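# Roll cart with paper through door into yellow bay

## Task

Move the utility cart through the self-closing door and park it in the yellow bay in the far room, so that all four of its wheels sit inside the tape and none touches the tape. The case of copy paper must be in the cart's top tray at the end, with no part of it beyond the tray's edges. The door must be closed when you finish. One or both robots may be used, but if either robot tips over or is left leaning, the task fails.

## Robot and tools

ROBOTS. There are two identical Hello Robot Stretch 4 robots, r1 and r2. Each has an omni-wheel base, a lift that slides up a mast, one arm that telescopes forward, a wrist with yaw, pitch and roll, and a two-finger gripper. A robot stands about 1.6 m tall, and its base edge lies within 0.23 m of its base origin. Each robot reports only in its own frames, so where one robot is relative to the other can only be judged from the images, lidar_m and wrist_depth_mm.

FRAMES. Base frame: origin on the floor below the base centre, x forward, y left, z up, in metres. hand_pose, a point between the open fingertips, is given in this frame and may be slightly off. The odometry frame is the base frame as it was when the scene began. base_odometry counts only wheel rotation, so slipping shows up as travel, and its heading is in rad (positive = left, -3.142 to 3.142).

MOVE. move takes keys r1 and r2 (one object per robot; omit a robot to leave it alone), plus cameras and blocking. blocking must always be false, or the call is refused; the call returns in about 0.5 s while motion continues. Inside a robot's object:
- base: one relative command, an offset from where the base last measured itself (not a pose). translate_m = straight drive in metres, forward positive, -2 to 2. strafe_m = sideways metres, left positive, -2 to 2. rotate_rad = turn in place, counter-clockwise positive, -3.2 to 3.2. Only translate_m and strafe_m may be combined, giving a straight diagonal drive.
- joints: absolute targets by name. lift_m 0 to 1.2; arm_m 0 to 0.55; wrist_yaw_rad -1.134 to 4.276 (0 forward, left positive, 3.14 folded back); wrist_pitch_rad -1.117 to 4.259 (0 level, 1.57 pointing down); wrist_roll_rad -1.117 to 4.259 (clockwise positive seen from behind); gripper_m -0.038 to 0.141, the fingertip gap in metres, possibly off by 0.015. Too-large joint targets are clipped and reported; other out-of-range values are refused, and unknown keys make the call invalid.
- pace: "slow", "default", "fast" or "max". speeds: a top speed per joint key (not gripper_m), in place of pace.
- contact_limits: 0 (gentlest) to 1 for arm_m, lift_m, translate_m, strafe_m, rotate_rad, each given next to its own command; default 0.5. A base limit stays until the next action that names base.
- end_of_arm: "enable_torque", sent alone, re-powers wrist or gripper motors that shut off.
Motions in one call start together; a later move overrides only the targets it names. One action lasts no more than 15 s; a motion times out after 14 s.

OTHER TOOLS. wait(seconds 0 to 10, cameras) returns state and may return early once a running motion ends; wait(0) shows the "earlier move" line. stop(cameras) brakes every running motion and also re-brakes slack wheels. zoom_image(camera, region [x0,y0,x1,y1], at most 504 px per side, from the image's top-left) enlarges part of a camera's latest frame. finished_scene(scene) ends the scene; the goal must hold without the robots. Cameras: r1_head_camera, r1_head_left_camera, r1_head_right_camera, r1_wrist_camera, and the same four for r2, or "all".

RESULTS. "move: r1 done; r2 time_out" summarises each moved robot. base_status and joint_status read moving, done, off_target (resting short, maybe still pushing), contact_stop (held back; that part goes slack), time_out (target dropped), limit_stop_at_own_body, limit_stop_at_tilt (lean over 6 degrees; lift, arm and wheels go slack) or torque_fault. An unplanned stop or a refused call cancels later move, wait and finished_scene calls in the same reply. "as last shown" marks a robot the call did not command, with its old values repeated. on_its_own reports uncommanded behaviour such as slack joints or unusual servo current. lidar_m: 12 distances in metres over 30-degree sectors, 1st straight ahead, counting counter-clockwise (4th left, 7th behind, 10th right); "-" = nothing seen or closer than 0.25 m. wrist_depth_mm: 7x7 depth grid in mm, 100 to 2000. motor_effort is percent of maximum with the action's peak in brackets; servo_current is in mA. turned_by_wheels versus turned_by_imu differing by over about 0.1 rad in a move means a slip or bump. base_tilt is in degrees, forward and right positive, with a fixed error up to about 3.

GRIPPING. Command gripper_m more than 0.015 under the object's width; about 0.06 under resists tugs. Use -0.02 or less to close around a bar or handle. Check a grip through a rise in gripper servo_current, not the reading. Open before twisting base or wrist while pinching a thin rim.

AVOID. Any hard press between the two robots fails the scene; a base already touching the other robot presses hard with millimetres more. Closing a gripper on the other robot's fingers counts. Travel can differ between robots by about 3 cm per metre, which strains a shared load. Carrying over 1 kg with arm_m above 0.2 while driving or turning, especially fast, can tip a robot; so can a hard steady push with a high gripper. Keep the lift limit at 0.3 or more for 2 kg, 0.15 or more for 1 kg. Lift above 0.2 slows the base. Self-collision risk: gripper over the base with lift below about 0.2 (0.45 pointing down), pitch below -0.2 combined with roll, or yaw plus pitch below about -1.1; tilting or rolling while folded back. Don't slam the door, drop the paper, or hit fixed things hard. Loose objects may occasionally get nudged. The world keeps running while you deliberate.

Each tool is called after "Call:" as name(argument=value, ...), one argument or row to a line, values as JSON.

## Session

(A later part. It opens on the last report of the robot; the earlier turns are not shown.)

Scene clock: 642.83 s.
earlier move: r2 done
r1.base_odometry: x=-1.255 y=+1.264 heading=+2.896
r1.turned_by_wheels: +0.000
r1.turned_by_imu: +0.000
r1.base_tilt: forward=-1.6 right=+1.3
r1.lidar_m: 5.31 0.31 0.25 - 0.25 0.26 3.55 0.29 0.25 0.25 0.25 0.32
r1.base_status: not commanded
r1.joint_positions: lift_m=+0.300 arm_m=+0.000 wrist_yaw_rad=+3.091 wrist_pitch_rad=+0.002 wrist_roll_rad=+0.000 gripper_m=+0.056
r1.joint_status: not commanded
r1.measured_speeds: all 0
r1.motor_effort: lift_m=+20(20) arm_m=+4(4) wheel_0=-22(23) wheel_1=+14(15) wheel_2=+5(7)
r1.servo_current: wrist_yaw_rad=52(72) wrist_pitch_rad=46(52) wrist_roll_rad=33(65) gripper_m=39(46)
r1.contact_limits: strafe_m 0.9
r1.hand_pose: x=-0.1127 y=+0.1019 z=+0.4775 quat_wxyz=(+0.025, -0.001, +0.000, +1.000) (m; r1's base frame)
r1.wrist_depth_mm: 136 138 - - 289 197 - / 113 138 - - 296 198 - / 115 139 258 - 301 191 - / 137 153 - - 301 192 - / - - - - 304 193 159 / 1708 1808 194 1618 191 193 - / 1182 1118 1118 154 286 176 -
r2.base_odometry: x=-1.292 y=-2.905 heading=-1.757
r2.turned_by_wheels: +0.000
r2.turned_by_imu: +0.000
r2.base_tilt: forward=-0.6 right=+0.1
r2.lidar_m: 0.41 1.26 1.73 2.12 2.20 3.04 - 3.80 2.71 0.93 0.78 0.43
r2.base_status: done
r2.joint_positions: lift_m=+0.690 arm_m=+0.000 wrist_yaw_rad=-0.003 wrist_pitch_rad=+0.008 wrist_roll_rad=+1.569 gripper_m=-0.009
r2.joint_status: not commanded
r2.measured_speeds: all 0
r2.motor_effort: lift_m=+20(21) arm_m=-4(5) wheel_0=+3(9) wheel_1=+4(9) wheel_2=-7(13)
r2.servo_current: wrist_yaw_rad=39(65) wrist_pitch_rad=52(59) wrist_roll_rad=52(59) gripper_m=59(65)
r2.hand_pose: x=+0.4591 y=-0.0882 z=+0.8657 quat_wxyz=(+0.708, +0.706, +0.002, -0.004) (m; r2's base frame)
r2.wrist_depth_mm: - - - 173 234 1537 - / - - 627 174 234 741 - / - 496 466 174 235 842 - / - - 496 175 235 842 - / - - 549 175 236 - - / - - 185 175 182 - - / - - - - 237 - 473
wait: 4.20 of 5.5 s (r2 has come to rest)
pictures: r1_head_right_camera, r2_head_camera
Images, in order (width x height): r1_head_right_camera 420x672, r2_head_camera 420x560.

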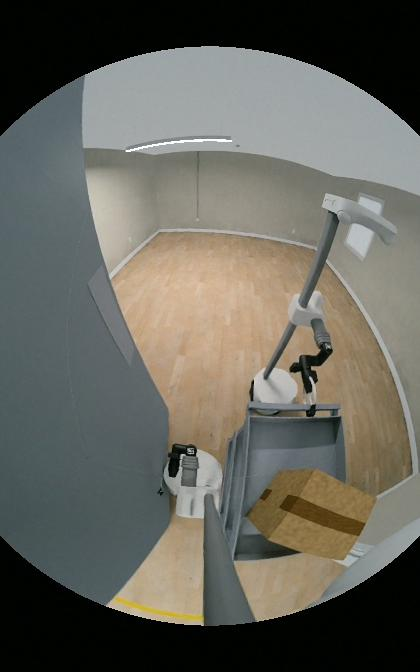

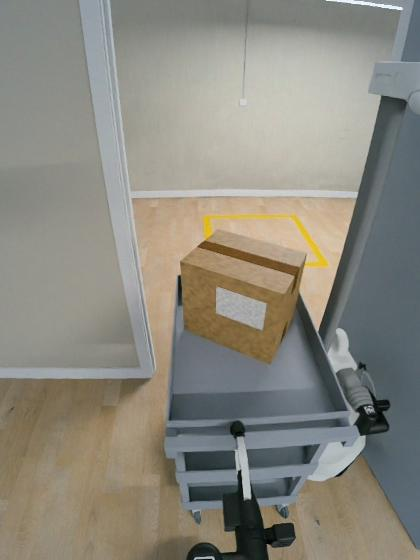

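Call:
move(
  r2={"joints":{"arm_m":0.4},"pace":"slow","contact_limits":{"arm_m":0.7}},
  blocking=false,
)

Call:
wait(
  seconds=5.5,
  cameras=["r1_head_right_camera","r2_head_camera","r2_head_left_camera"],
)

Scene clock: 652.47 s.
move: r2 moving
r1: as last shown
r1.lidar_m: 5.30 0.34 0.25 - 0.25 0.26 3.56 0.26 0.25 0.25 0.25 0.28
r1.motor_effort: lift_m=+20(20) arm_m=+4(4) wheel_0=-22(23) wheel_1=+14(14) wheel_2=+5(5)
r1.servo_current: wrist_yaw_rad=46(59) wrist_pitch_rad=46(46) wrist_roll_rad=52(52) gripper_m=39(46)
r1.contact_limits: strafe_m 0.9
r1.wrist_depth_mm: 136 138 - - 291 197 - / 113 139 - - 296 198 - / 115 139 257 - 298 191 - / 136 153 - - 303 192 - / 413 - - - 303 194 159 / 1708 1863 194 1618 191 194 - / 1182 1138 1118 153 285 176 -
r2.base_odometry: x=-1.292 y=-2.905 heading=-1.757
r2.turned_by_wheels: +0.000
r2.turned_by_imu: +0.001
r2.base_tilt: forward=-0.7 right=+0.0
r2.lidar_m: 0.41 1.29 1.75 2.12 2.21 3.01 - 3.81 2.74 0.94 0.80 0.44
r2.base_status: not commanded
r2.joint_positions: lift_m=+0.690 arm_m=+0.012 wrist_yaw_rad=-0.003 wrist_pitch_rad=+0.008 wrist_roll_rad=+1.569 gripper_m=-0.009
r2.joint_status: arm_m moving
r2.measured_speeds: translate_m=+0.000 strafe_m=+0.000 rotate_rad=+0.000 lift_m=+0.000 arm_m=+0.049 wrist_yaw_rad=+0.000 wrist_pitch_rad=+0.000 wrist_roll_rad=+0.000
r2.motor_effort: lift_m=+21(21) arm_m=+10(14) wheel_0=+3(4) wheel_1=+4(4) wheel_2=-7(7)
r2.servo_current: wrist_yaw_rad=59(59) wrist_pitch_rad=52(52) wrist_roll_rad=52(52) gripper_m=59(59)
r2.contact_limits: arm_m 0.7
r2.hand_pose: x=+0.4714 y=-0.0882 z=+0.8657 quat_wxyz=(+0.708, +0.706, +0.002, -0.004) (m; r2's base frame)
r2.wrist_depth_mm: - - - 171 231 1430 - / - - 615 172 233 750 - / - 484 466 173 234 831 - / - - 496 174 235 842 - / - - 549 175 235 - - / - - 187 175 182 - - / - - - - 238 - 469
pictures: none

Scene clock: 657.27 s.
earlier move: r2 done
r1.base_odometry: x=-1.255 y=+1.264 heading=+2.896
r1.turned_by_wheels: +0.000
r1.turned_by_imu: +0.000
r1.base_tilt: forward=-1.6 right=+1.3
r1.lidar_m: 5.32 0.29 0.25 - 0.25 0.26 0.49 0.26 0.25 0.25 0.43 0.75
r1.base_status: not commanded
r1.joint_positions: lift_m=+0.300 arm_m=+0.000 wrist_yaw_rad=+3.091 wrist_pitch_rad=+0.002 wrist_roll_rad=+0.000 gripper_m=+0.056
r1.joint_status: not commanded
r1.measured_speeds: all 0
r1.motor_effort: lift_m=+20(20) arm_m=+4(4) wheel_0=-22(23) wheel_1=+13(14) wheel_2=+5(5)
r1.servo_current: wrist_yaw_rad=52(72) wrist_pitch_rad=46(52) wrist_roll_rad=46(65) gripper_m=39(52)
r1.contact_limits: strafe_m 0.9
r1.hand_pose: x=-0.1127 y=+0.1019 z=+0.4775 quat_wxyz=(+0.025, -0.001, +0.000, +1.000) (m; r1's base frame)
r1.wrist_depth_mm: 136 138 - - 290 196 - / 113 138 - - 296 198 - / 115 139 257 - 298 191 - / 136 153 - - 301 192 - / 144 - - - 304 194 159 / 1808 1863 192 1618 191 195 - / 820 788 1098 153 285 175 -
r2.base_odometry: x=-1.292 y=-2.905 heading=-1.757
r2.turned_by_wheels: +0.000
r2.turned_by_imu: +0.001
r2.base_tilt: forward=-0.6 right=+0.0
r2.lidar_m: 0.81 1.27 1.77 2.13 2.19 3.02 - 3.78 2.74 0.96 0.80 0.75
r2.base_status: not commanded
r2.joint_positions: lift_m=+0.690 arm_m=+0.400 wrist_yaw_rad=+0.001 wrist_pitch_rad=+0.008 wrist_roll_rad=+1.569 gripper_m=-0.009
r2.joint_status: all done
r2.measured_speeds: all 0
r2.motor_effort: lift_m=+21(21) arm_m=+8(14) wheel_0=+4(4) wheel_1=+4(5) wheel_2=-5(7)
r2.servo_current: wrist_yaw_rad=39(65) wrist_pitch_rad=46(59) wrist_roll_rad=52(65) gripper_m=52(65)
r2.contact_limits: arm_m 0.7
r2.hand_pose: x=+0.8592 y=-0.0870 z=+0.8657 quat_wxyz=(+0.708, +0.706, +0.003, -0.002) (m; r2's base frame)
r2.wrist_depth_mm: - - - 158 216 750 - / - - 492 162 220 - - / - 473 459 166 224 820 - / - - 517 228 229 820 - / - - 585 172 233 - - / - - 185 175 182 1708 512 / - - - - - 1464 1182
wait: 4.80 of 5.5 s (r2 has come to rest)
pictures: r1_head_right_camera, r2_head_camera, r2_head_left_camera
Images, in order (width x height): r1_head_right_camera 420x672, r2_head_camera 420x560, r2_head_left_camera 420x672.

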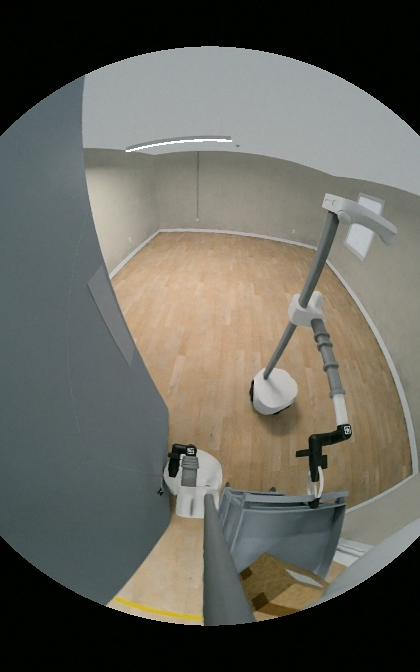

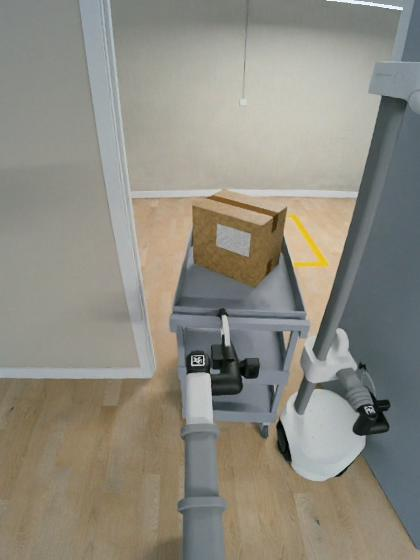

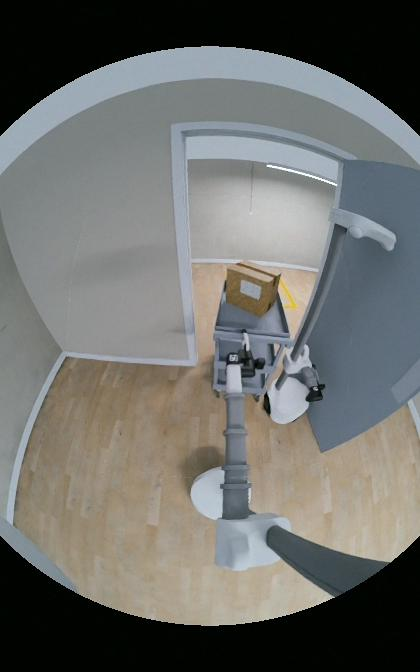

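Call:
move(
  r2={"joints":{"arm_m":0.54},"base":{"translate_m":0.35,"strafe_m":0.04},"pace":"slow","contact_limits":{"arm_m":0.7}},
  blocking=false,
)

Call:
wait(
  seconds=2.4,
)

Call:
wait(
  seconds=2.6,
  cameras=["r1_head_right_camera","r2_head_camera","r2_head_left_camera"],
)

Scene clock: 664.57 s.
move: r2 moving
r1: as last shown
r1.lidar_m: 5.32 0.31 0.25 - 0.25 0.25 0.51 0.27 0.25 0.25 0.51 0.75
r1.motor_effort: lift_m=+20(20) arm_m=+4(4) wheel_0=-22(23) wheel_1=+14(14) wheel_2=+5(5)
r1.servo_current: wrist_yaw_rad=46(65) wrist_pitch_rad=46(46) wrist_roll_rad=39(59) gripper_m=39(46)
r1.contact_limits: strafe_m 0.9
r1.wrist_depth_mm: 136 138 - - 290 197 - / 113 139 - - 296 198 - / 115 139 257 - 298 191 - / 136 153 - - 301 193 - / 144 - - - 304 194 159 / 1863 1808 194 1618 191 194 - / - 163 1098 153 285 176 -
r2.base_odometry: x=-1.293 y=-2.917 heading=-1.756
r2.turned_by_wheels: +0.000
r2.turned_by_imu: +0.001
r2.base_tilt: forward=-0.7 right=+0.1
r2.lidar_m: 0.83 1.25 1.74 2.12 2.22 3.05 - 3.78 2.75 0.95 0.78 0.74
r2.base_status: translate_m moving; strafe_m moving
r2.joint_positions: lift_m=+0.690 arm_m=+0.412 wrist_yaw_rad=+0.001 wrist_pitch_rad=+0.008 wrist_roll_rad=+1.569 gripper_m=-0.009
r2.joint_status: arm_m moving
r2.measured_speeds: translate_m=+0.050 strafe_m=+0.006 rotate_rad=+0.002 lift_m=+0.000 arm_m=+0.049 wrist_yaw_rad=-0.002 wrist_pitch_rad=+0.000 wrist_roll_rad=+0.000
r2.motor_effort: lift_m=+20(21) arm_m=+6(13) wheel_0=+6(9) wheel_1=+9(9) wheel_2=-12(12)
r2.servo_current: wrist_yaw_rad=39(52) wrist_pitch_rad=52(52) wrist_roll_rad=52(52) gripper_m=59(59)
r2.contact_limits: arm_m 0.7
r2.hand_pose: x=+0.8717 y=-0.0871 z=+0.8657 quat_wxyz=(+0.708, +0.706, +0.003, -0.002) (m; r2's base frame)
r2.wrist_depth_mm: - - - 159 216 750 - / - - 496 162 220 - - / - 477 459 166 224 809 - / - - 512 226 229 831 - / - - 580 172 234 - - / - - 186 176 181 1661 512 / - - - - - 1464 1182
pictures: none

Scene clock: 666.97 s.
earlier move: r2 moving
r1.base_odometry: x=-1.255 y=+1.264 heading=+2.896
r1.turned_by_wheels: +0.000
r1.turned_by_imu: +0.000
r1.base_tilt: forward=-1.6 right=+1.3
r1.lidar_m: 5.30 0.31 0.25 - 0.25 0.27 0.60 0.42 0.49 0.56 0.59 0.65
r1.base_status: not commanded
r1.joint_positions: lift_m=+0.300 arm_m=+0.000 wrist_yaw_rad=+3.091 wrist_pitch_rad=+0.002 wrist_roll_rad=+0.000 gripper_m=+0.056
r1.joint_status: not commanded
r1.measured_speeds: all 0
r1.motor_effort: lift_m=+20(20) arm_m=+4(4) wheel_0=-22(23) wheel_1=+14(14) wheel_2=+5(5)
r1.servo_current: wrist_yaw_rad=52(72) wrist_pitch_rad=46(52) wrist_roll_rad=39(72) gripper_m=46(52)
r1.contact_limits: strafe_m 0.9
r1.hand_pose: x=-0.1127 y=+0.1019 z=+0.4775 quat_wxyz=(+0.025, -0.001, +0.000, +1.000) (m; r1's base frame)
r1.wrist_depth_mm: 136 138 - - 290 197 - / 113 138 - - 297 198 - / 115 139 262 - 298 191 - / 136 153 - - 301 192 - / 535 - - - 303 194 158 / 1708 - 194 1576 191 193 - / - 141 1025 153 286 176 -
r2.base_odometry: x=-1.310 y=-3.145 heading=-1.757
r2.turned_by_wheels: -0.001
r2.turned_by_imu: -0.002
r2.base_tilt: forward=-0.7 right=+0.1
r2.lidar_m: 0.95 1.03 1.43 2.11 2.18 2.97 - 3.78 2.76 0.88 0.57 0.62
r2.base_status: translate_m moving; strafe_m moving
r2.joint_positions: lift_m=+0.690 arm_m=+0.540 wrist_yaw_rad=-0.002 wrist_pitch_rad=+0.008 wrist_roll_rad=+1.569 gripper_m=-0.009
r2.joint_status: all done
r2.measured_speeds: translate_m=+0.100 strafe_m=+0.011 rotate_rad=+0.002 lift_m=+0.000 arm_m=+0.000 wrist_yaw_rad=+0.000 wrist_pitch_rad=+0.000 wrist_roll_rad=+0.000
r2.motor_effort: lift_m=+21(21) arm_m=+7(13) wheel_0=+1(9) wheel_1=+5(9) wheel_2=-13(14)
r2.servo_current: wrist_yaw_rad=39(59) wrist_pitch_rad=52(52) wrist_roll_rad=46(59) gripper_m=59(65)
r2.contact_limits: arm_m 0.7
r2.hand_pose: x=+0.9989 y=-0.0881 z=+0.8657 quat_wxyz=(+0.708, +0.706, +0.002, -0.004) (m; r2's base frame)
r2.wrist_depth_mm: - - 549 147 204 - - / - 449 433 154 210 - - / - 492 466 158 216 - - / - - 530 164 225 - - / - - 634 170 232 - - / - - 187 176 183 1576 488 / - - - - - 1537 1182
wait: 2.40 s; no rest
pictures: none

Scene clock: 668.87 s.
earlier move: r2 done
r1.base_odometry: x=-1.255 y=+1.264 heading=+2.896
r1.turned_by_wheels: +0.000
r1.turned_by_imu: +0.000
r1.base_tilt: forward=-1.6 right=+1.3
r1.lidar_m: 5.33 0.30 0.25 - 0.25 0.25 0.65 0.53 0.56 0.56 0.53 0.70
r1.base_status: not commanded
r1.joint_positions: lift_m=+0.300 arm_m=+0.000 wrist_yaw_rad=+3.091 wrist_pitch_rad=+0.002 wrist_roll_rad=+0.000 gripper_m=+0.056
r1.joint_status: not commanded
r1.measured_speeds: all 0
r1.motor_effort: lift_m=+20(20) arm_m=+4(4) wheel_0=-22(23) wheel_1=+14(14) wheel_2=+5(5)
r1.servo_current: wrist_yaw_rad=59(78) wrist_pitch_rad=52(52) wrist_roll_rad=52(72) gripper_m=33(52)
r1.contact_limits: strafe_m 0.9
r1.hand_pose: x=-0.1127 y=+0.1019 z=+0.4775 quat_wxyz=(+0.025, -0.001, +0.000, +1.000) (m; r1's base frame)
r1.wrist_depth_mm: 136 138 - - 290 198 - / 113 139 - - 296 198 - / 114 139 253 - 300 191 - / 136 153 278 - 301 193 - / - - - - 306 194 159 / - 1281 193 1618 191 194 - / - 163 1138 153 285 176 -
r2.base_odometry: x=-1.318 y=-3.256 heading=-1.757
r2.turned_by_wheels: +0.000
r2.turned_by_imu: -0.001
r2.base_tilt: forward=-0.6 right=+0.0
r2.lidar_m: 0.92 0.90 1.25 2.09 2.19 2.93 - 3.81 2.79 0.86 0.53 0.60
r2.base_status: done
r2.joint_positions: lift_m=+0.690 arm_m=+0.540 wrist_yaw_rad=-0.002 wrist_pitch_rad=+0.008 wrist_roll_rad=+1.569 gripper_m=-0.009
r2.joint_status: all done
r2.measured_speeds: all 0
r2.motor_effort: lift_m=+21(21) arm_m=+7(13) wheel_0=-1(9) wheel_1=+3(9) wheel_2=-10(14)
r2.servo_current: wrist_yaw_rad=46(65) wrist_pitch_rad=46(59) wrist_roll_rad=39(59) gripper_m=59(65)
r2.contact_limits: arm_m 0.7
r2.hand_pose: x=+0.9989 y=-0.0881 z=+0.8657 quat_wxyz=(+0.708, +0.706, +0.002, -0.004) (m; r2's base frame)
r2.wrist_depth_mm: - - 504 142 198 - - / - 433 424 147 206 759 - / - 496 473 154 213 - - / - - 539 161 221 - - / - - - 169 231 1808 - / - - 186 175 182 1576 484 / - - - - - 1499 1182
wait: 1.90 of 2.6 s (r2 has come to rest)
pictures: r1_head_right_camera, r2_head_camera, r2_head_left_camera
Images, in order (width x height): r1_head_right_camera 420x672, r2_head_camera 420x560, r2_head_left_camera 420x672.

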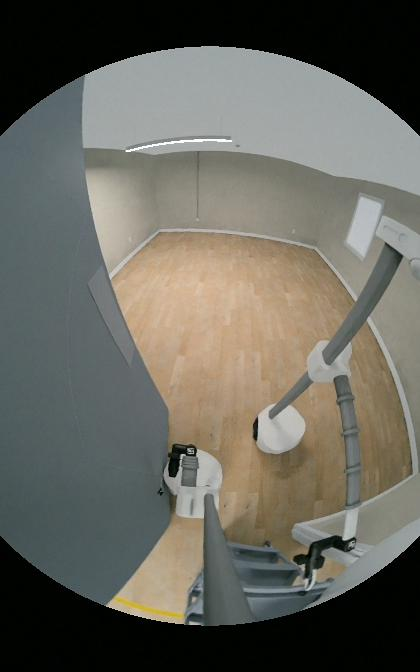

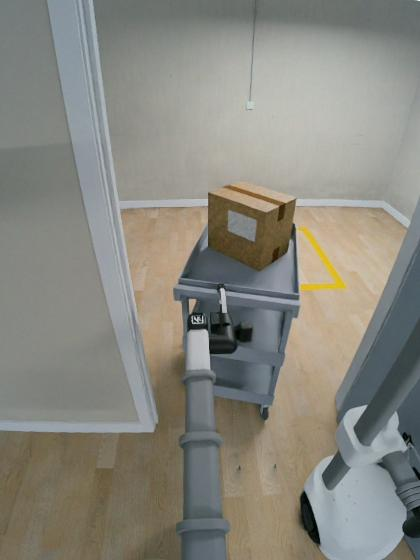

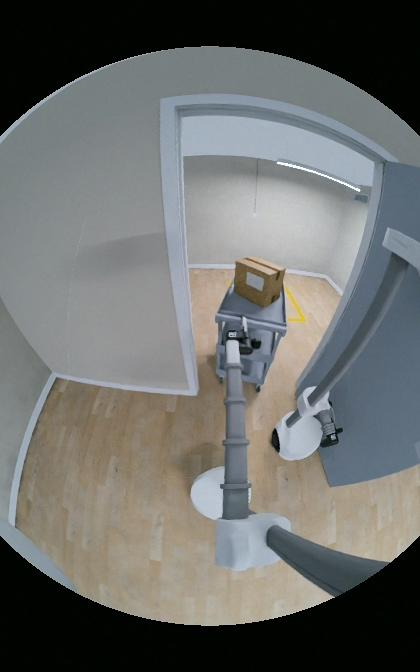

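Call:
move(
  r2={"base":{"translate_m":0.5,"strafe_m":-0.06},"pace":"slow"},
  blocking=false,
)

Call:
wait(
  seconds=7,
  cameras=["r1_head_right_camera","r2_head_camera","r2_head_left_camera","r2_head_right_camera"],
)

Scene clock: 684.87 s.
move: r2 moving
r1: as last shown
r1.lidar_m: 5.31 0.31 0.25 - 0.25 0.26 0.64 0.52 0.55 0.56 0.51 4.18
r1.servo_current: wrist_yaw_rad=46(59) wrist_pitch_rad=39(46) wrist_roll_rad=65(65) gripper_m=39(46)
r1.contact_limits: strafe_m 0.9
r1.wrist_depth_mm: 136 138 - - 290 197 - / 113 139 - - 296 198 - / 115 139 254 - 300 191 - / 137 153 293 - 300 192 - / - - - - 306 193 158 / - 1281 193 1618 191 193 - / - 163 1118 153 286 176 -
r2.base_odometry: x=-1.321 y=-3.268 heading=-1.757
r2.turned_by_wheels: +0.000
r2.turned_by_imu: +0.000
r2.base_tilt: forward=-0.7 right=+0.1
r2.lidar_m: 0.91 0.88 1.25 2.10 2.17 2.95 - 3.81 2.74 0.86 0.52 0.62
r2.base_status: translate_m moving; strafe_m moving
r2.joint_positions: lift_m=+0.690 arm_m=+0.540 wrist_yaw_rad=-0.002 wrist_pitch_rad=+0.008 wrist_roll_rad=+1.569 gripper_m=-0.009
r2.joint_status: not commanded
r2.measured_speeds: translate_m=+0.049 strafe_m=-0.006 rotate_rad=+0.002 lift_m=+0.000 arm_m=+0.000 wrist_yaw_rad=+0.000 wrist_pitch_rad=+0.000 wrist_roll_rad=+0.000
r2.motor_effort: lift_m=+20(21) arm_m=+7(8) wheel_0=+4(6) wheel_1=+5(5) wheel_2=-13(14)
r2.servo_current: wrist_yaw_rad=46(59) wrist_pitch_rad=52(52) wrist_roll_rad=39(52) gripper_m=59(59)
r2.contact_limits: arm_m 0.7
r2.hand_pose: x=+0.9989 y=-0.0881 z=+0.8657 quat_wxyz=(+0.708, +0.706, +0.002, -0.004) (m; r2's base frame)
r2.wrist_depth_mm: - - 504 141 197 - - / - 433 424 146 205 759 - / - 496 469 153 213 - - / - - 549 159 222 - - / - - - 169 232 1863 - / - - 186 175 182 1618 496 / - - - - - 1499 1205
pictures: none

Scene clock: 690.67 s.
earlier move: r2 done
r1.base_odometry: x=-1.255 y=+1.264 heading=+2.896
r1.turned_by_wheels: +0.000
r1.turned_by_imu: +0.000
r1.base_tilt: forward=-1.6 right=+1.3
r1.lidar_m: 5.31 0.31 0.25 - 0.25 0.25 0.97 0.72 0.36 0.34 2.92 4.14
r1.base_status: not commanded
r1.joint_positions: lift_m=+0.300 arm_m=+0.000 wrist_yaw_rad=+3.091 wrist_pitch_rad=+0.002 wrist_roll_rad=+0.000 gripper_m=+0.056
r1.joint_status: not commanded
r1.measured_speeds: all 0
r1.motor_effort: lift_m=+20(20) arm_m=+4(4) wheel_0=-22(23) wheel_1=+14(14) wheel_2=+5(5)
r1.servo_current: wrist_yaw_rad=39(65) wrist_pitch_rad=46(52) wrist_roll_rad=52(72) gripper_m=39(46)
r1.contact_limits: strafe_m 0.9
r1.hand_pose: x=-0.1127 y=+0.1019 z=+0.4775 quat_wxyz=(+0.025, -0.001, +0.000, +1.000) (m; r1's base frame)
r1.wrist_depth_mm: 136 138 - - 290 196 - / 113 139 1464 - 296 198 - / 115 139 254 1661 298 191 - / 136 152 291 - 301 192 - / - - - - 304 193 159 / 1756 1229 192 1576 190 195 - / 1281 1138 1138 153 285 175 -
r2.base_odometry: x=-1.469 y=-3.736 heading=-1.756
r2.turned_by_wheels: +0.001
r2.turned_by_imu: +0.005
r2.base_tilt: forward=-0.6 right=+0.1
r2.lidar_m: 0.93 0.49 0.57 1.53 2.25 3.05 - 3.77 0.40 0.33 0.74 0.92
r2.base_status: done
r2.joint_positions: lift_m=+0.690 arm_m=+0.540 wrist_yaw_rad=+0.000 wrist_pitch_rad=+0.008 wrist_roll_rad=+1.569 gripper_m=-0.009
r2.joint_status: not commanded
r2.measured_speeds: all 0
r2.motor_effort: lift_m=+20(21) arm_m=+7(8) wheel_0=+6(15) wheel_1=+5(9) wheel_2=-3(14)
r2.servo_current: wrist_yaw_rad=46(59) wrist_pitch_rad=59(59) wrist_roll_rad=46(59) gripper_m=59(65)
r2.contact_limits: arm_m 0.7
r2.hand_pose: x=+0.9991 y=-0.0875 z=+0.8657 quat_wxyz=(+0.708, +0.706, +0.003, -0.003) (m; r2's base frame)
r2.wrist_depth_mm: - 496 469 135 191 - - / - 421 415 142 200 750 - / - - 477 149 209 - - / - - 559 156 220 - - / - - - 166 232 1808 - / - - 186 175 182 1618 492 / - - - - - 1499 1182
wait: 5.80 of 7 s (r2 has come to rest)
pictures: r1_head_right_camera, r2_head_camera, r2_head_left_camera, r2_head_right_camera
Images, in order (width x height): r1_head_right_camera 420x672, r2_head_camera 420x560, r2_head_left_camera 420x672, r2_head_right_camera 420x672.

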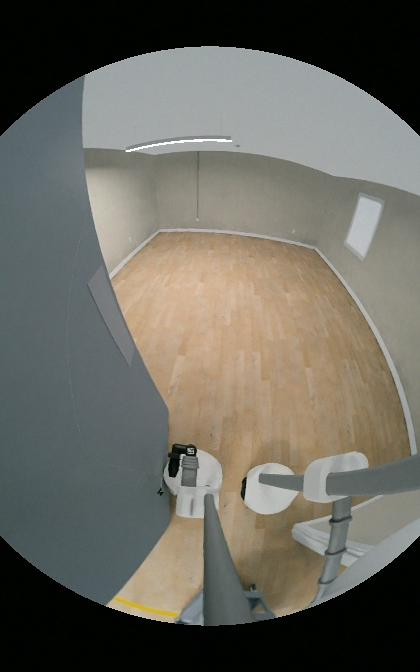

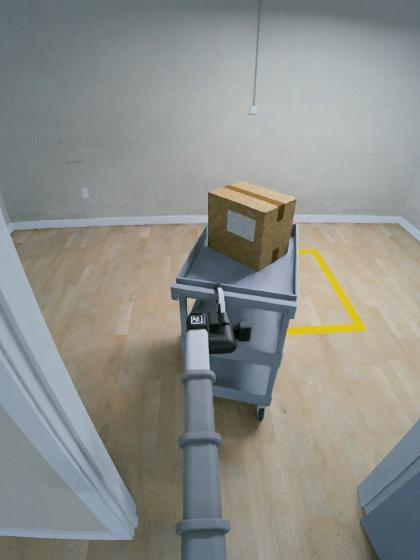

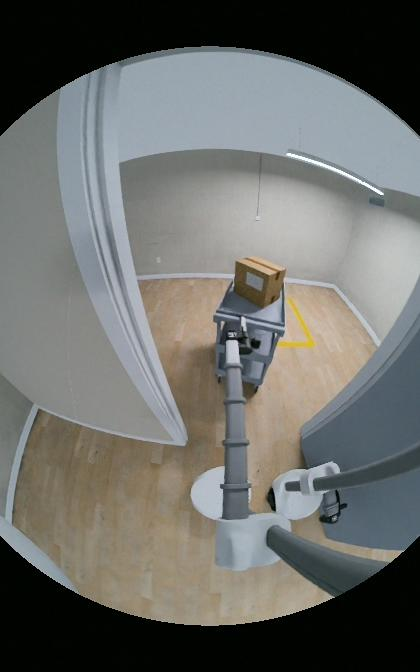

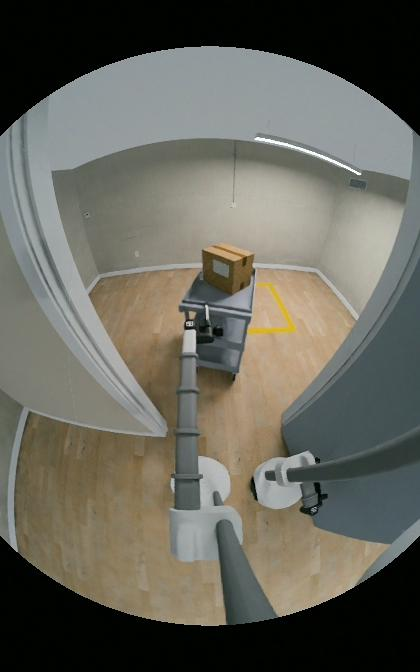

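Call:
move(
  r2={"base":{"translate_m":0.25,"strafe_m":-0.0},"pace":"slow"},
  blocking=false,
)

Call:
wait(
  seconds=4,
)

Call:
move(
  r2={"base":{"translate_m":0.22,"strafe_m":-0.1},"pace":"slow"},
  blocking=false,
)

Call:
wait(
  seconds=4,
  cameras=["r2_head_camera","r2_head_left_camera","r2_head_right_camera"],
)

Scene clock: 701.70 s.
move: r2 moving
r1: as last shown
r1.lidar_m: 5.32 0.29 0.25 - 0.25 0.25 0.97 0.70 0.36 0.35 2.87 4.18
r1.servo_current: wrist_yaw_rad=46(59) wrist_pitch_rad=39(39) wrist_roll_rad=46(78) gripper_m=46(46)
r1.contact_limits: strafe_m 0.9
r1.wrist_depth_mm: 136 138 - - 287 198 - / 113 139 1464 - 296 198 - / 115 139 254 1708 297 191 - / 136 153 291 - 303 193 - / - - - - 306 193 159 / 1808 1255 192 1618 191 194 - / 1255 1118 1138 153 286 176 -
r2.base_odometry: x=-1.471 y=-3.748 heading=-1.756
r2.turned_by_wheels: +0.001
r2.turned_by_imu: +0.001
r2.base_tilt: forward=-0.6 right=+0.1
r2.lidar_m: 0.91 0.45 0.55 1.47 2.23 3.07 - 3.73 0.37 0.36 0.73 0.90
r2.base_status: translate_m moving; strafe_m moving
r2.joint_positions: lift_m=+0.690 arm_m=+0.540 wrist_yaw_rad=+0.000 wrist_pitch_rad=+0.008 wrist_roll_rad=+1.569 gripper_m=-0.009
r2.joint_status: not commanded
r2.measured_speeds: translate_m=+0.049 strafe_m=+0.000 rotate_rad=+0.002 lift_m=+0.000 arm_m=+0.000 wrist_yaw_rad=+0.000 wrist_pitch_rad=+0.000 wrist_roll_rad=+0.000
r2.motor_effort: lift_m=+21(21) arm_m=+7(7) wheel_0=+11(12) wheel_1=+7(8) wheel_2=-11(11)
r2.servo_current: wrist_yaw_rad=46(59) wrist_pitch_rad=46(59) wrist_roll_rad=52(59) gripper_m=59(59)
r2.contact_limits: arm_m 0.7
r2.hand_pose: x=+0.9991 y=-0.0875 z=+0.8657 quat_wxyz=(+0.708, +0.706, +0.003, -0.003) (m; r2's base frame)
r2.wrist_depth_mm: - 496 466 136 191 - - / - 421 415 142 200 750 - / - - 477 148 208 - - / - - 564 157 220 - - / - - - 166 231 1863 - / - - 185 175 182 1576 484 / - - - - - 1397 1205
pictures: none

Scene clock: 704.97 s.
earlier move: r2 done
r1.base_odometry: x=-1.255 y=+1.264 heading=+2.896
r1.turned_by_wheels: +0.000
r1.turned_by_imu: +0.000
r1.base_tilt: forward=-1.6 right=+1.3
r1.lidar_m: 5.30 0.33 0.25 - 0.25 0.26 1.21 0.49 0.43 2.57 2.87 4.18
r1.base_status: not commanded
r1.joint_positions: lift_m=+0.300 arm_m=+0.000 wrist_yaw_rad=+3.091 wrist_pitch_rad=+0.002 wrist_roll_rad=+0.000 gripper_m=+0.056
r1.joint_status: not commanded
r1.measured_speeds: all 0
r1.motor_effort: lift_m=+20(20) arm_m=+4(4) wheel_0=-22(23) wheel_1=+14(14) wheel_2=+5(5)
r1.servo_current: wrist_yaw_rad=33(72) wrist_pitch_rad=46(52) wrist_roll_rad=65(78) gripper_m=33(46)
r1.contact_limits: strafe_m 0.9
r1.hand_pose: x=-0.1127 y=+0.1019 z=+0.4775 quat_wxyz=(+0.025, -0.001, +0.000, +1.000) (m; r1's base frame)
r1.wrist_depth_mm: 136 138 - - 290 196 - / 113 139 1661 - 296 199 - / 115 139 253 1808 297 191 - / 136 153 1336 - 303 193 - / - - - - 306 193 159 / 1808 1661 191 1618 191 193 - / 1281 1138 1138 154 286 176 -
r2.base_odometry: x=-1.515 y=-3.982 heading=-1.757
r2.turned_by_wheels: -0.001
r2.turned_by_imu: -0.001
r2.base_tilt: forward=-0.6 right=+0.1
r2.lidar_m: 0.92 3.12 0.31 0.58 2.25 3.05 - 0.57 0.43 0.50 0.72 0.90
r2.base_status: done
r2.joint_positions: lift_m=+0.690 arm_m=+0.540 wrist_yaw_rad=-0.002 wrist_pitch_rad=+0.008 wrist_roll_rad=+1.569 gripper_m=-0.009
r2.joint_status: not commanded
r2.measured_speeds: all 0
r2.motor_effort: lift_m=+21(21) arm_m=+6(7) wheel_0=+1(12) wheel_1=+3(10) wheel_2=-9(14)
r2.servo_current: wrist_yaw_rad=52(59) wrist_pitch_rad=52(59) wrist_roll_rad=46(65) gripper_m=52(65)
r2.contact_limits: arm_m 0.7
r2.hand_pose: x=+0.9989 y=-0.0880 z=+0.8657 quat_wxyz=(+0.708, +0.706, +0.002, -0.003) (m; r2's base frame)
r2.wrist_depth_mm: - 484 459 135 191 - - / - 424 415 141 199 750 - / - - 480 149 209 - - / - - 559 157 220 - - / - - - 166 231 1808 - / - - 187 175 180 1537 484 / - - - - - 1464 1205
wait: 3.27 of 4 s (r2 has come to rest)
pictures: none

Scene clock: 705.47 s.
move: r2 moving
r1: as last shown
r1.lidar_m: 5.32 0.32 0.25 - 0.25 0.26 1.18 0.48 0.44 2.60 2.90 4.16
r1.servo_current: wrist_yaw_rad=59(59) wrist_pitch_rad=46(46) wrist_roll_rad=33(65) gripper_m=39(46)
r1.contact_limits: strafe_m 0.9
r1.wrist_depth_mm: 136 138 - - 289 197 - / 113 138 1708 - 296 198 - / 115 139 253 1921 298 191 - / 136 153 1366 - 301 193 - / - - - - 303 193 159 / 1756 1618 191 1576 191 194 - / 1308 1118 1138 153 285 176 -
r2.base_odometry: x=-1.523 y=-3.993 heading=-1.757
r2.turned_by_wheels: +0.000
r2.turned_by_imu: +0.000
r2.base_tilt: forward=-0.7 right=+0.0
r2.lidar_m: 0.91 3.12 0.31 0.57 2.25 3.10 - 0.54 0.41 0.49 0.74 0.88
r2.base_status: translate_m moving; strafe_m moving
r2.joint_positions: lift_m=+0.690 arm_m=+0.540 wrist_yaw_rad=-0.002 wrist_pitch_rad=+0.008 wrist_roll_rad=+1.569 gripper_m=-0.009
r2.joint_status: not commanded
r2.measured_speeds: translate_m=+0.049 strafe_m=-0.021 rotate_rad=+0.006 lift_m=+0.000 arm_m=+0.000 wrist_yaw_rad=+0.000 wrist_pitch_rad=+0.000 wrist_roll_rad=+0.000
r2.motor_effort: lift_m=+20(21) arm_m=+7(7) wheel_0=+8(8) wheel_1=+8(8) wheel_2=-12(13)
r2.servo_current: wrist_yaw_rad=52(59) wrist_pitch_rad=46(52) wrist_roll_rad=46(52) gripper_m=52(65)
r2.contact_limits: arm_m 0.7
r2.hand_pose: x=+0.9989 y=-0.0880 z=+0.8657 quat_wxyz=(+0.708, +0.706, +0.002, -0.004) (m; r2's base frame)
r2.wrist_depth_mm: - 480 455 133 189 - - / - 421 415 140 198 - - / - - 477 147 208 - - / - - 564 156 219 - - / - - - 165 231 1863 - / - - 186 175 181 1576 484 / - - - - - 1397 1182
pictures: none

Scene clock: 708.57 s.
earlier move: r2 done
r1.base_odometry: x=-1.255 y=+1.264 heading=+2.896
r1.turned_by_wheels: +0.000
r1.turned_by_imu: +0.000
r1.base_tilt: forward=-1.6 right=+1.3
r1.lidar_m: 5.33 0.31 0.25 - 0.25 0.25 1.28 0.46 0.52 2.59 2.90 4.19
r1.base_status: not commanded
r1.joint_positions: lift_m=+0.300 arm_m=+0.000 wrist_yaw_rad=+3.091 wrist_pitch_rad=+0.002 wrist_roll_rad=+0.000 gripper_m=+0.056
r1.joint_status: not commanded
r1.measured_speeds: all 0
r1.motor_effort: lift_m=+20(20) arm_m=+4(4) wheel_0=-22(23) wheel_1=+14(14) wheel_2=+5(5)
r1.servo_current: wrist_yaw_rad=26(72) wrist_pitch_rad=39(52) wrist_roll_rad=59(65) gripper_m=39(52)
r1.contact_limits: strafe_m 0.9
r1.hand_pose: x=-0.1127 y=+0.1019 z=+0.4775 quat_wxyz=(+0.025, -0.001, +0.000, +1.000) (m; r1's base frame)
r1.wrist_depth_mm: 136 138 - - 290 198 - / 113 138 1921 - 296 198 - / 114 139 253 1921 298 191 - / 136 153 1576 - 301 192 - / - - - - 304 194 159 / 1863 1756 192 1576 191 194 - / 707 741 1098 153 286 176 -
r2.base_odometry: x=-1.654 y=-4.179 heading=-1.756
r2.turned_by_wheels: +0.001
r2.turned_by_imu: +0.003
r2.base_tilt: forward=-0.6 right=+0.1
r2.lidar_m: 0.93 2.99 2.36 0.35 2.45 3.18 - 0.49 0.50 0.56 2.60 0.93
r2.base_status: done
r2.joint_positions: lift_m=+0.690 arm_m=+0.540 wrist_yaw_rad=+0.002 wrist_pitch_rad=+0.008 wrist_roll_rad=+1.569 gripper_m=-0.009
r2.joint_status: not commanded
r2.measured_speeds: all 0
r2.motor_effort: lift_m=+20(21) arm_m=+7(7) wheel_0=+9(15) wheel_1=+7(9) wheel_2=-2(13)
r2.servo_current: wrist_yaw_rad=46(59) wrist_pitch_rad=52(59) wrist_roll_rad=59(65) gripper_m=59(65)
r2.contact_limits: arm_m 0.7
r2.hand_pose: x=+0.9993 y=-0.0869 z=+0.8657 quat_wxyz=(+0.708, +0.706, +0.003, -0.002) (m; r2's base frame)
r2.wrist_depth_mm: - - 535 143 200 - - / - 442 433 148 207 750 - / - 492 469 155 214 - - / - - 539 162 223 - - / - - - 168 231 - - / - - 187 175 181 1576 484 / - - - - - 1537 1205
wait: 3.10 of 4 s (r2 has come to rest)
pictures: r2_head_camera, r2_head_left_camera, r2_head_right_camera
Images, in order (width x height): r2_head_camera 420x560, r2_head_left_camera 420x672, r2_head_right_camera 420x672.

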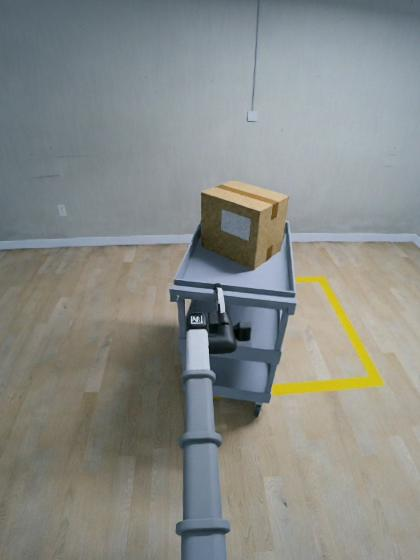

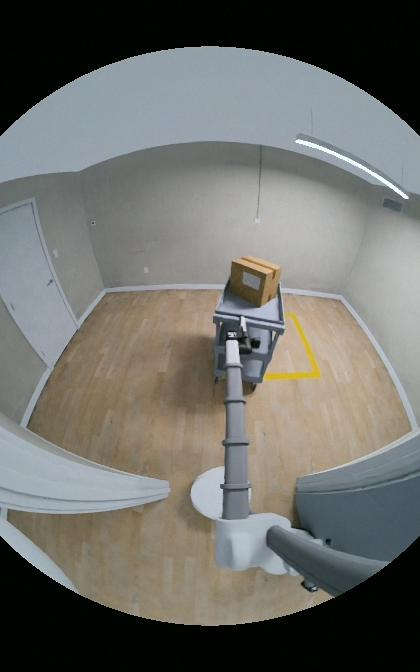

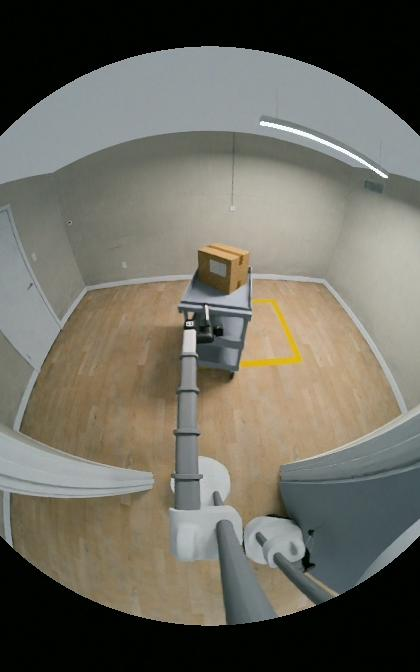

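Call:
move(
  r2={"base":{"translate_m":0.42},"joints":{"arm_m":0.12},"pace":"slow"},
  blocking=false,
)

Call:
wait(
  seconds=3,
)

Call:
wait(
  seconds=3,
)

Call:
wait(
  seconds=1,
  cameras=["r2_head_camera","r2_head_left_camera","r2_head_right_camera"],
)

Scene clock: 723.77 s.
move: r2 moving
r1: as last shown
r1.lidar_m: 5.33 0.30 0.25 - 0.25 0.25 1.31 0.48 0.58 2.62 2.90 4.16
r1.motor_effort: lift_m=+20(20) arm_m=+3(4) wheel_0=-22(22) wheel_1=+14(14) wheel_2=+5(5)
r1.servo_current: wrist_yaw_rad=39(65) wrist_pitch_rad=46(46) wrist_roll_rad=59(59) gripper_m=39(46)
r1.contact_limits: strafe_m 0.9
r1.wrist_depth_mm: 136 138 - - 289 196 - / 113 139 1863 - 296 199 - / 115 139 254 1983 298 191 - / 136 153 1618 - 301 193 - / - - - - 304 193 159 / 1618 1863 192 1618 191 194 - / 723 741 1138 153 286 176 -
r2.base_odometry: x=-1.656 y=-4.192 heading=-1.755
r2.turned_by_wheels: +0.001
r2.turned_by_imu: +0.001
r2.base_tilt: forward=-0.6 right=+0.0
r2.lidar_m: 0.92 2.96 2.33 0.38 2.46 3.22 - 0.49 0.54 0.59 2.59 0.92
r2.base_status: translate_m moving
r2.joint_positions: lift_m=+0.690 arm_m=+0.528 wrist_yaw_rad=+0.002 wrist_pitch_rad=+0.008 wrist_roll_rad=+1.569 gripper_m=-0.009
r2.joint_status: arm_m moving
r2.measured_speeds: translate_m=+0.049 strafe_m=+0.000 rotate_rad=-0.001 lift_m=+0.000 arm_m=-0.049 wrist_yaw_rad=+0.000 wrist_pitch_rad=+0.000 wrist_roll_rad=+0.000
r2.motor_effort: lift_m=+21(21) arm_m=-8(12) wheel_0=+11(12) wheel_1=+8(9) wheel_2=-7(8)
r2.servo_current: wrist_yaw_rad=39(59) wrist_pitch_rad=59(59) wrist_roll_rad=52(52) gripper_m=65(65)
r2.hand_pose: x=+0.9870 y=-0.0869 z=+0.8657 quat_wxyz=(+0.708, +0.706, +0.003, -0.002) (m; r2's base frame)
r2.wrist_depth_mm: - - 530 143 200 - - / - 436 430 148 208 759 - / - 496 466 155 214 - - / - - 539 162 223 - - / - - - 169 231 - - / - - 187 175 181 1576 488 / - - - - - 1499 1160
pictures: none

Scene clock: 726.77 s.
earlier move: r2 moving
r1.base_odometry: x=-1.255 y=+1.264 heading=+2.896
r1.turned_by_wheels: +0.000
r1.turned_by_imu: +0.000
r1.base_tilt: forward=-1.6 right=+1.3
r1.lidar_m: 5.32 0.29 0.25 - 0.25 0.27 0.81 0.75 0.98 2.57 2.91 4.18
r1.base_status: not commanded
r1.joint_positions: lift_m=+0.300 arm_m=+0.000 wrist_yaw_rad=+3.091 wrist_pitch_rad=+0.002 wrist_roll_rad=+0.000 gripper_m=+0.056
r1.joint_status: not commanded
r1.measured_speeds: all 0
r1.motor_effort: lift_m=+20(20) arm_m=+4(4) wheel_0=-22(23) wheel_1=+14(14) wheel_2=+5(5)
r1.servo_current: wrist_yaw_rad=52(72) wrist_pitch_rad=39(52) wrist_roll_rad=33(72) gripper_m=39(46)
r1.contact_limits: strafe_m 0.9
r1.hand_pose: x=-0.1127 y=+0.1019 z=+0.4775 quat_wxyz=(+0.025, -0.001, +0.000, +1.000) (m; r1's base frame)
r1.wrist_depth_mm: 136 138 - - 289 198 - / 113 138 1863 - 296 198 - / 115 139 254 1863 298 191 - / 136 153 1618 - 301 193 - / - - - - 303 193 159 / 1808 991 192 1576 191 195 - / 778 798 1138 153 285 176 -
r2.base_odometry: x=-1.709 y=-4.474 heading=-1.755
r2.turned_by_wheels: +0.000
r2.turned_by_imu: +0.001
r2.base_tilt: forward=-0.6 right=+0.1
r2.lidar_m: 0.63 2.65 2.33 0.97 0.45 3.95 - 0.74 0.67 0.95 2.60 0.64
r2.base_status: translate_m moving
r2.joint_positions: lift_m=+0.690 arm_m=+0.240 wrist_yaw_rad=+0.002 wrist_pitch_rad=+0.008 wrist_roll_rad=+1.569 gripper_m=-0.009
r2.joint_status: arm_m moving
r2.measured_speeds: translate_m=+0.099 strafe_m=+0.000 rotate_rad=-0.005 lift_m=+0.000 arm_m=-0.100 wrist_yaw_rad=+0.000 wrist_pitch_rad=+0.000 wrist_roll_rad=+0.000
r2.motor_effort: lift_m=+20(21) arm_m=-8(14) wheel_0=+7(12) wheel_1=+6(9) wheel_2=-6(8)
r2.servo_current: wrist_yaw_rad=46(59) wrist_pitch_rad=46(65) wrist_roll_rad=39(59) gripper_m=52(65)
r2.hand_pose: x=+0.6993 y=-0.0869 z=+0.8657 quat_wxyz=(+0.708, +0.706, +0.003, -0.002) (m; r2's base frame)
r2.wrist_depth_mm: - - 525 143 200 - - / - 436 433 150 207 - - / - 492 462 154 214 - - / - - 539 160 223 - - / - - - 167 231 - - / - - 189 174 182 1537 492 / - - - - - 1397 1182
wait: 3.00 s; no rest
pictures: none

Scene clock: 728.73 s.
earlier move: r2 done
r1.base_odometry: x=-1.255 y=+1.264 heading=+2.896
r1.turned_by_wheels: +0.000
r1.turned_by_imu: +0.000
r1.base_tilt: forward=-1.6 right=+1.3
r1.lidar_m: 5.33 0.30 0.25 - 0.25 0.25 0.89 0.84 0.96 2.61 2.92 4.17
r1.base_status: not commanded
r1.joint_positions: lift_m=+0.300 arm_m=+0.000 wrist_yaw_rad=+3.091 wrist_pitch_rad=+0.002 wrist_roll_rad=+0.000 gripper_m=+0.056
r1.joint_status: not commanded
r1.measured_speeds: all 0
r1.motor_effort: lift_m=+20(20) arm_m=+4(4) wheel_0=-22(23) wheel_1=+14(14) wheel_2=+5(5)
r1.servo_current: wrist_yaw_rad=46(72) wrist_pitch_rad=39(52) wrist_roll_rad=46(72) gripper_m=39(52)
r1.contact_limits: strafe_m 0.9
r1.hand_pose: x=-0.1127 y=+0.1019 z=+0.4775 quat_wxyz=(+0.025, -0.001, +0.000, +1.000) (m; r1's base frame)
r1.wrist_depth_mm: 136 138 - - 290 197 - / 113 138 1921 - 296 199 - / 115 139 254 1921 298 191 - / 136 153 1537 - 301 191 - / - - - - 306 193 159 / 1863 1008 192 1576 191 194 - / 878 866 1118 153 286 176 -
r2.base_odometry: x=-1.731 y=-4.592 heading=-1.755
r2.turned_by_wheels: +0.000
r2.turned_by_imu: +0.001
r2.base_tilt: forward=-0.7 right=+0.1
r2.lidar_m: 0.54 2.55 2.33 1.43 0.53 0.55 - 0.83 0.69 1.38 2.57 0.51
r2.base_status: done
r2.joint_positions: lift_m=+0.690 arm_m=+0.120 wrist_yaw_rad=+0.002 wrist_pitch_rad=+0.008 wrist_roll_rad=+1.569 gripper_m=-0.009
r2.joint_status: all done
r2.measured_speeds: all 0
r2.motor_effort: lift_m=+21(21) arm_m=-8(14) wheel_0=+6(12) wheel_1=+5(9) wheel_2=-3(8)
r2.servo_current: wrist_yaw_rad=52(59) wrist_pitch_rad=52(65) wrist_roll_rad=52(59) gripper_m=59(65)
r2.hand_pose: x=+0.5797 y=-0.0869 z=+0.8657 quat_wxyz=(+0.708, +0.706, +0.003, -0.002) (m; r2's base frame)
r2.wrist_depth_mm: - - 525 143 200 - - / - 436 433 149 206 - - / - 492 466 154 214 - - / - - 544 160 223 - - / - - - 167 231 - - / - - 187 174 182 1576 484 / - - - - - 1464 1182
wait: 1.97 of 3 s (r2 has come to rest)
pictures: none

Scene clock: 729.73 s.
r1.base_odometry: x=-1.255 y=+1.264 heading=+2.896
r1.turned_by_wheels: +0.000
r1.turned_by_imu: +0.000
r1.base_tilt: forward=-1.6 right=+1.3
r1.lidar_m: 5.32 0.33 0.25 - 0.25 0.26 0.88 0.84 0.97 2.57 2.91 4.18
r1.base_status: not commanded
r1.joint_positions: lift_m=+0.300 arm_m=+0.000 wrist_yaw_rad=+3.091 wrist_pitch_rad=+0.002 wrist_roll_rad=+0.000 gripper_m=+0.056
r1.joint_status: not commanded
r1.measured_speeds: all 0
r1.motor_effort: lift_m=+20(20) arm_m=+4(4) wheel_0=-22(23) wheel_1=+14(14) wheel_2=+5(5)
r1.servo_current: wrist_yaw_rad=52(72) wrist_pitch_rad=33(52) wrist_roll_rad=46(72) gripper_m=46(52)
r1.contact_limits: strafe_m 0.9
r1.hand_pose: x=-0.1127 y=+0.1019 z=+0.4775 quat_wxyz=(+0.025, -0.001, +0.000, +1.000) (m; r1's base frame)
r1.wrist_depth_mm: 136 138 - - 290 197 - / 113 139 1863 - 296 198 - / 115 139 255 1983 298 191 - / 136 153 1576 - 301 193 - / - - - - 306 195 159 / 1863 991 192 1576 191 195 - / 866 878 1118 153 285 176 -
r2.base_odometry: x=-1.731 y=-4.592 heading=-1.755
r2.turned_by_wheels: +0.000
r2.turned_by_imu: +0.000
r2.base_tilt: forward=-0.7 right=+0.1
r2.lidar_m: 0.53 2.54 2.34 1.46 0.52 0.53 - 0.84 0.71 1.42 2.59 0.52
r2.base_status: done
r2.joint_positions: lift_m=+0.690 arm_m=+0.120 wrist_yaw_rad=+0.002 wrist_pitch_rad=+0.008 wrist_roll_rad=+1.569 gripper_m=-0.009
r2.joint_status: all done
r2.measured_speeds: all 0
r2.motor_effort: lift_m=+21(21) arm_m=-8(14) wheel_0=+7(12) wheel_1=+5(9) wheel_2=-3(8)
r2.servo_current: wrist_yaw_rad=59(59) wrist_pitch_rad=52(65) wrist_roll_rad=46(59) gripper_m=59(65)
r2.hand_pose: x=+0.5797 y=-0.0869 z=+0.8657 quat_wxyz=(+0.708, +0.706, +0.003, -0.002) (m; r2's base frame)
r2.wrist_depth_mm: - - 530 143 198 - - / - 436 433 150 206 - - / - 492 466 154 214 - - / - - 544 160 223 - - / - - - 167 232 - - / - - 187 174 182 1576 488 / - - - - - 1430 1205
wait: 1.00 s; at rest by 0.27 s
pictures: r2_head_camera, r2_head_left_camera, r2_head_right_camera
Images, in order (width x height): r2_head_camera 420x560, r2_head_left_camera 420x672, r2_head_right_camera 420x672.

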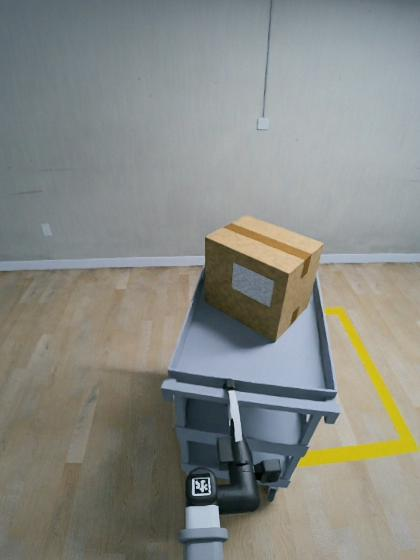

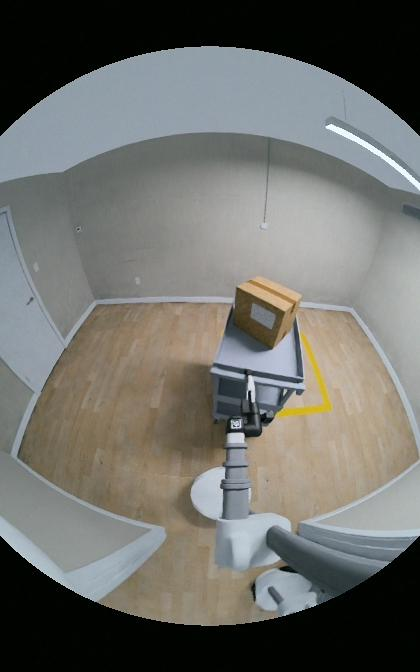

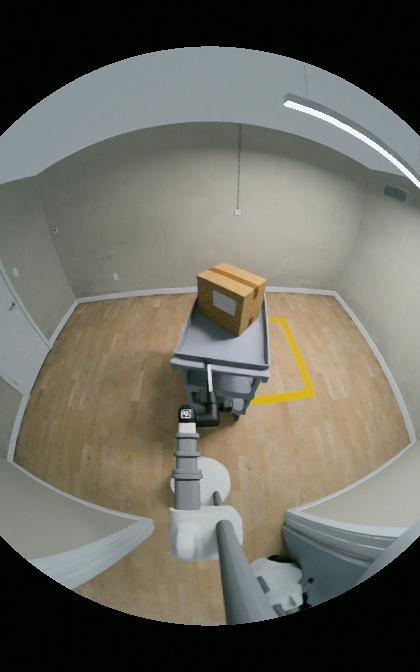

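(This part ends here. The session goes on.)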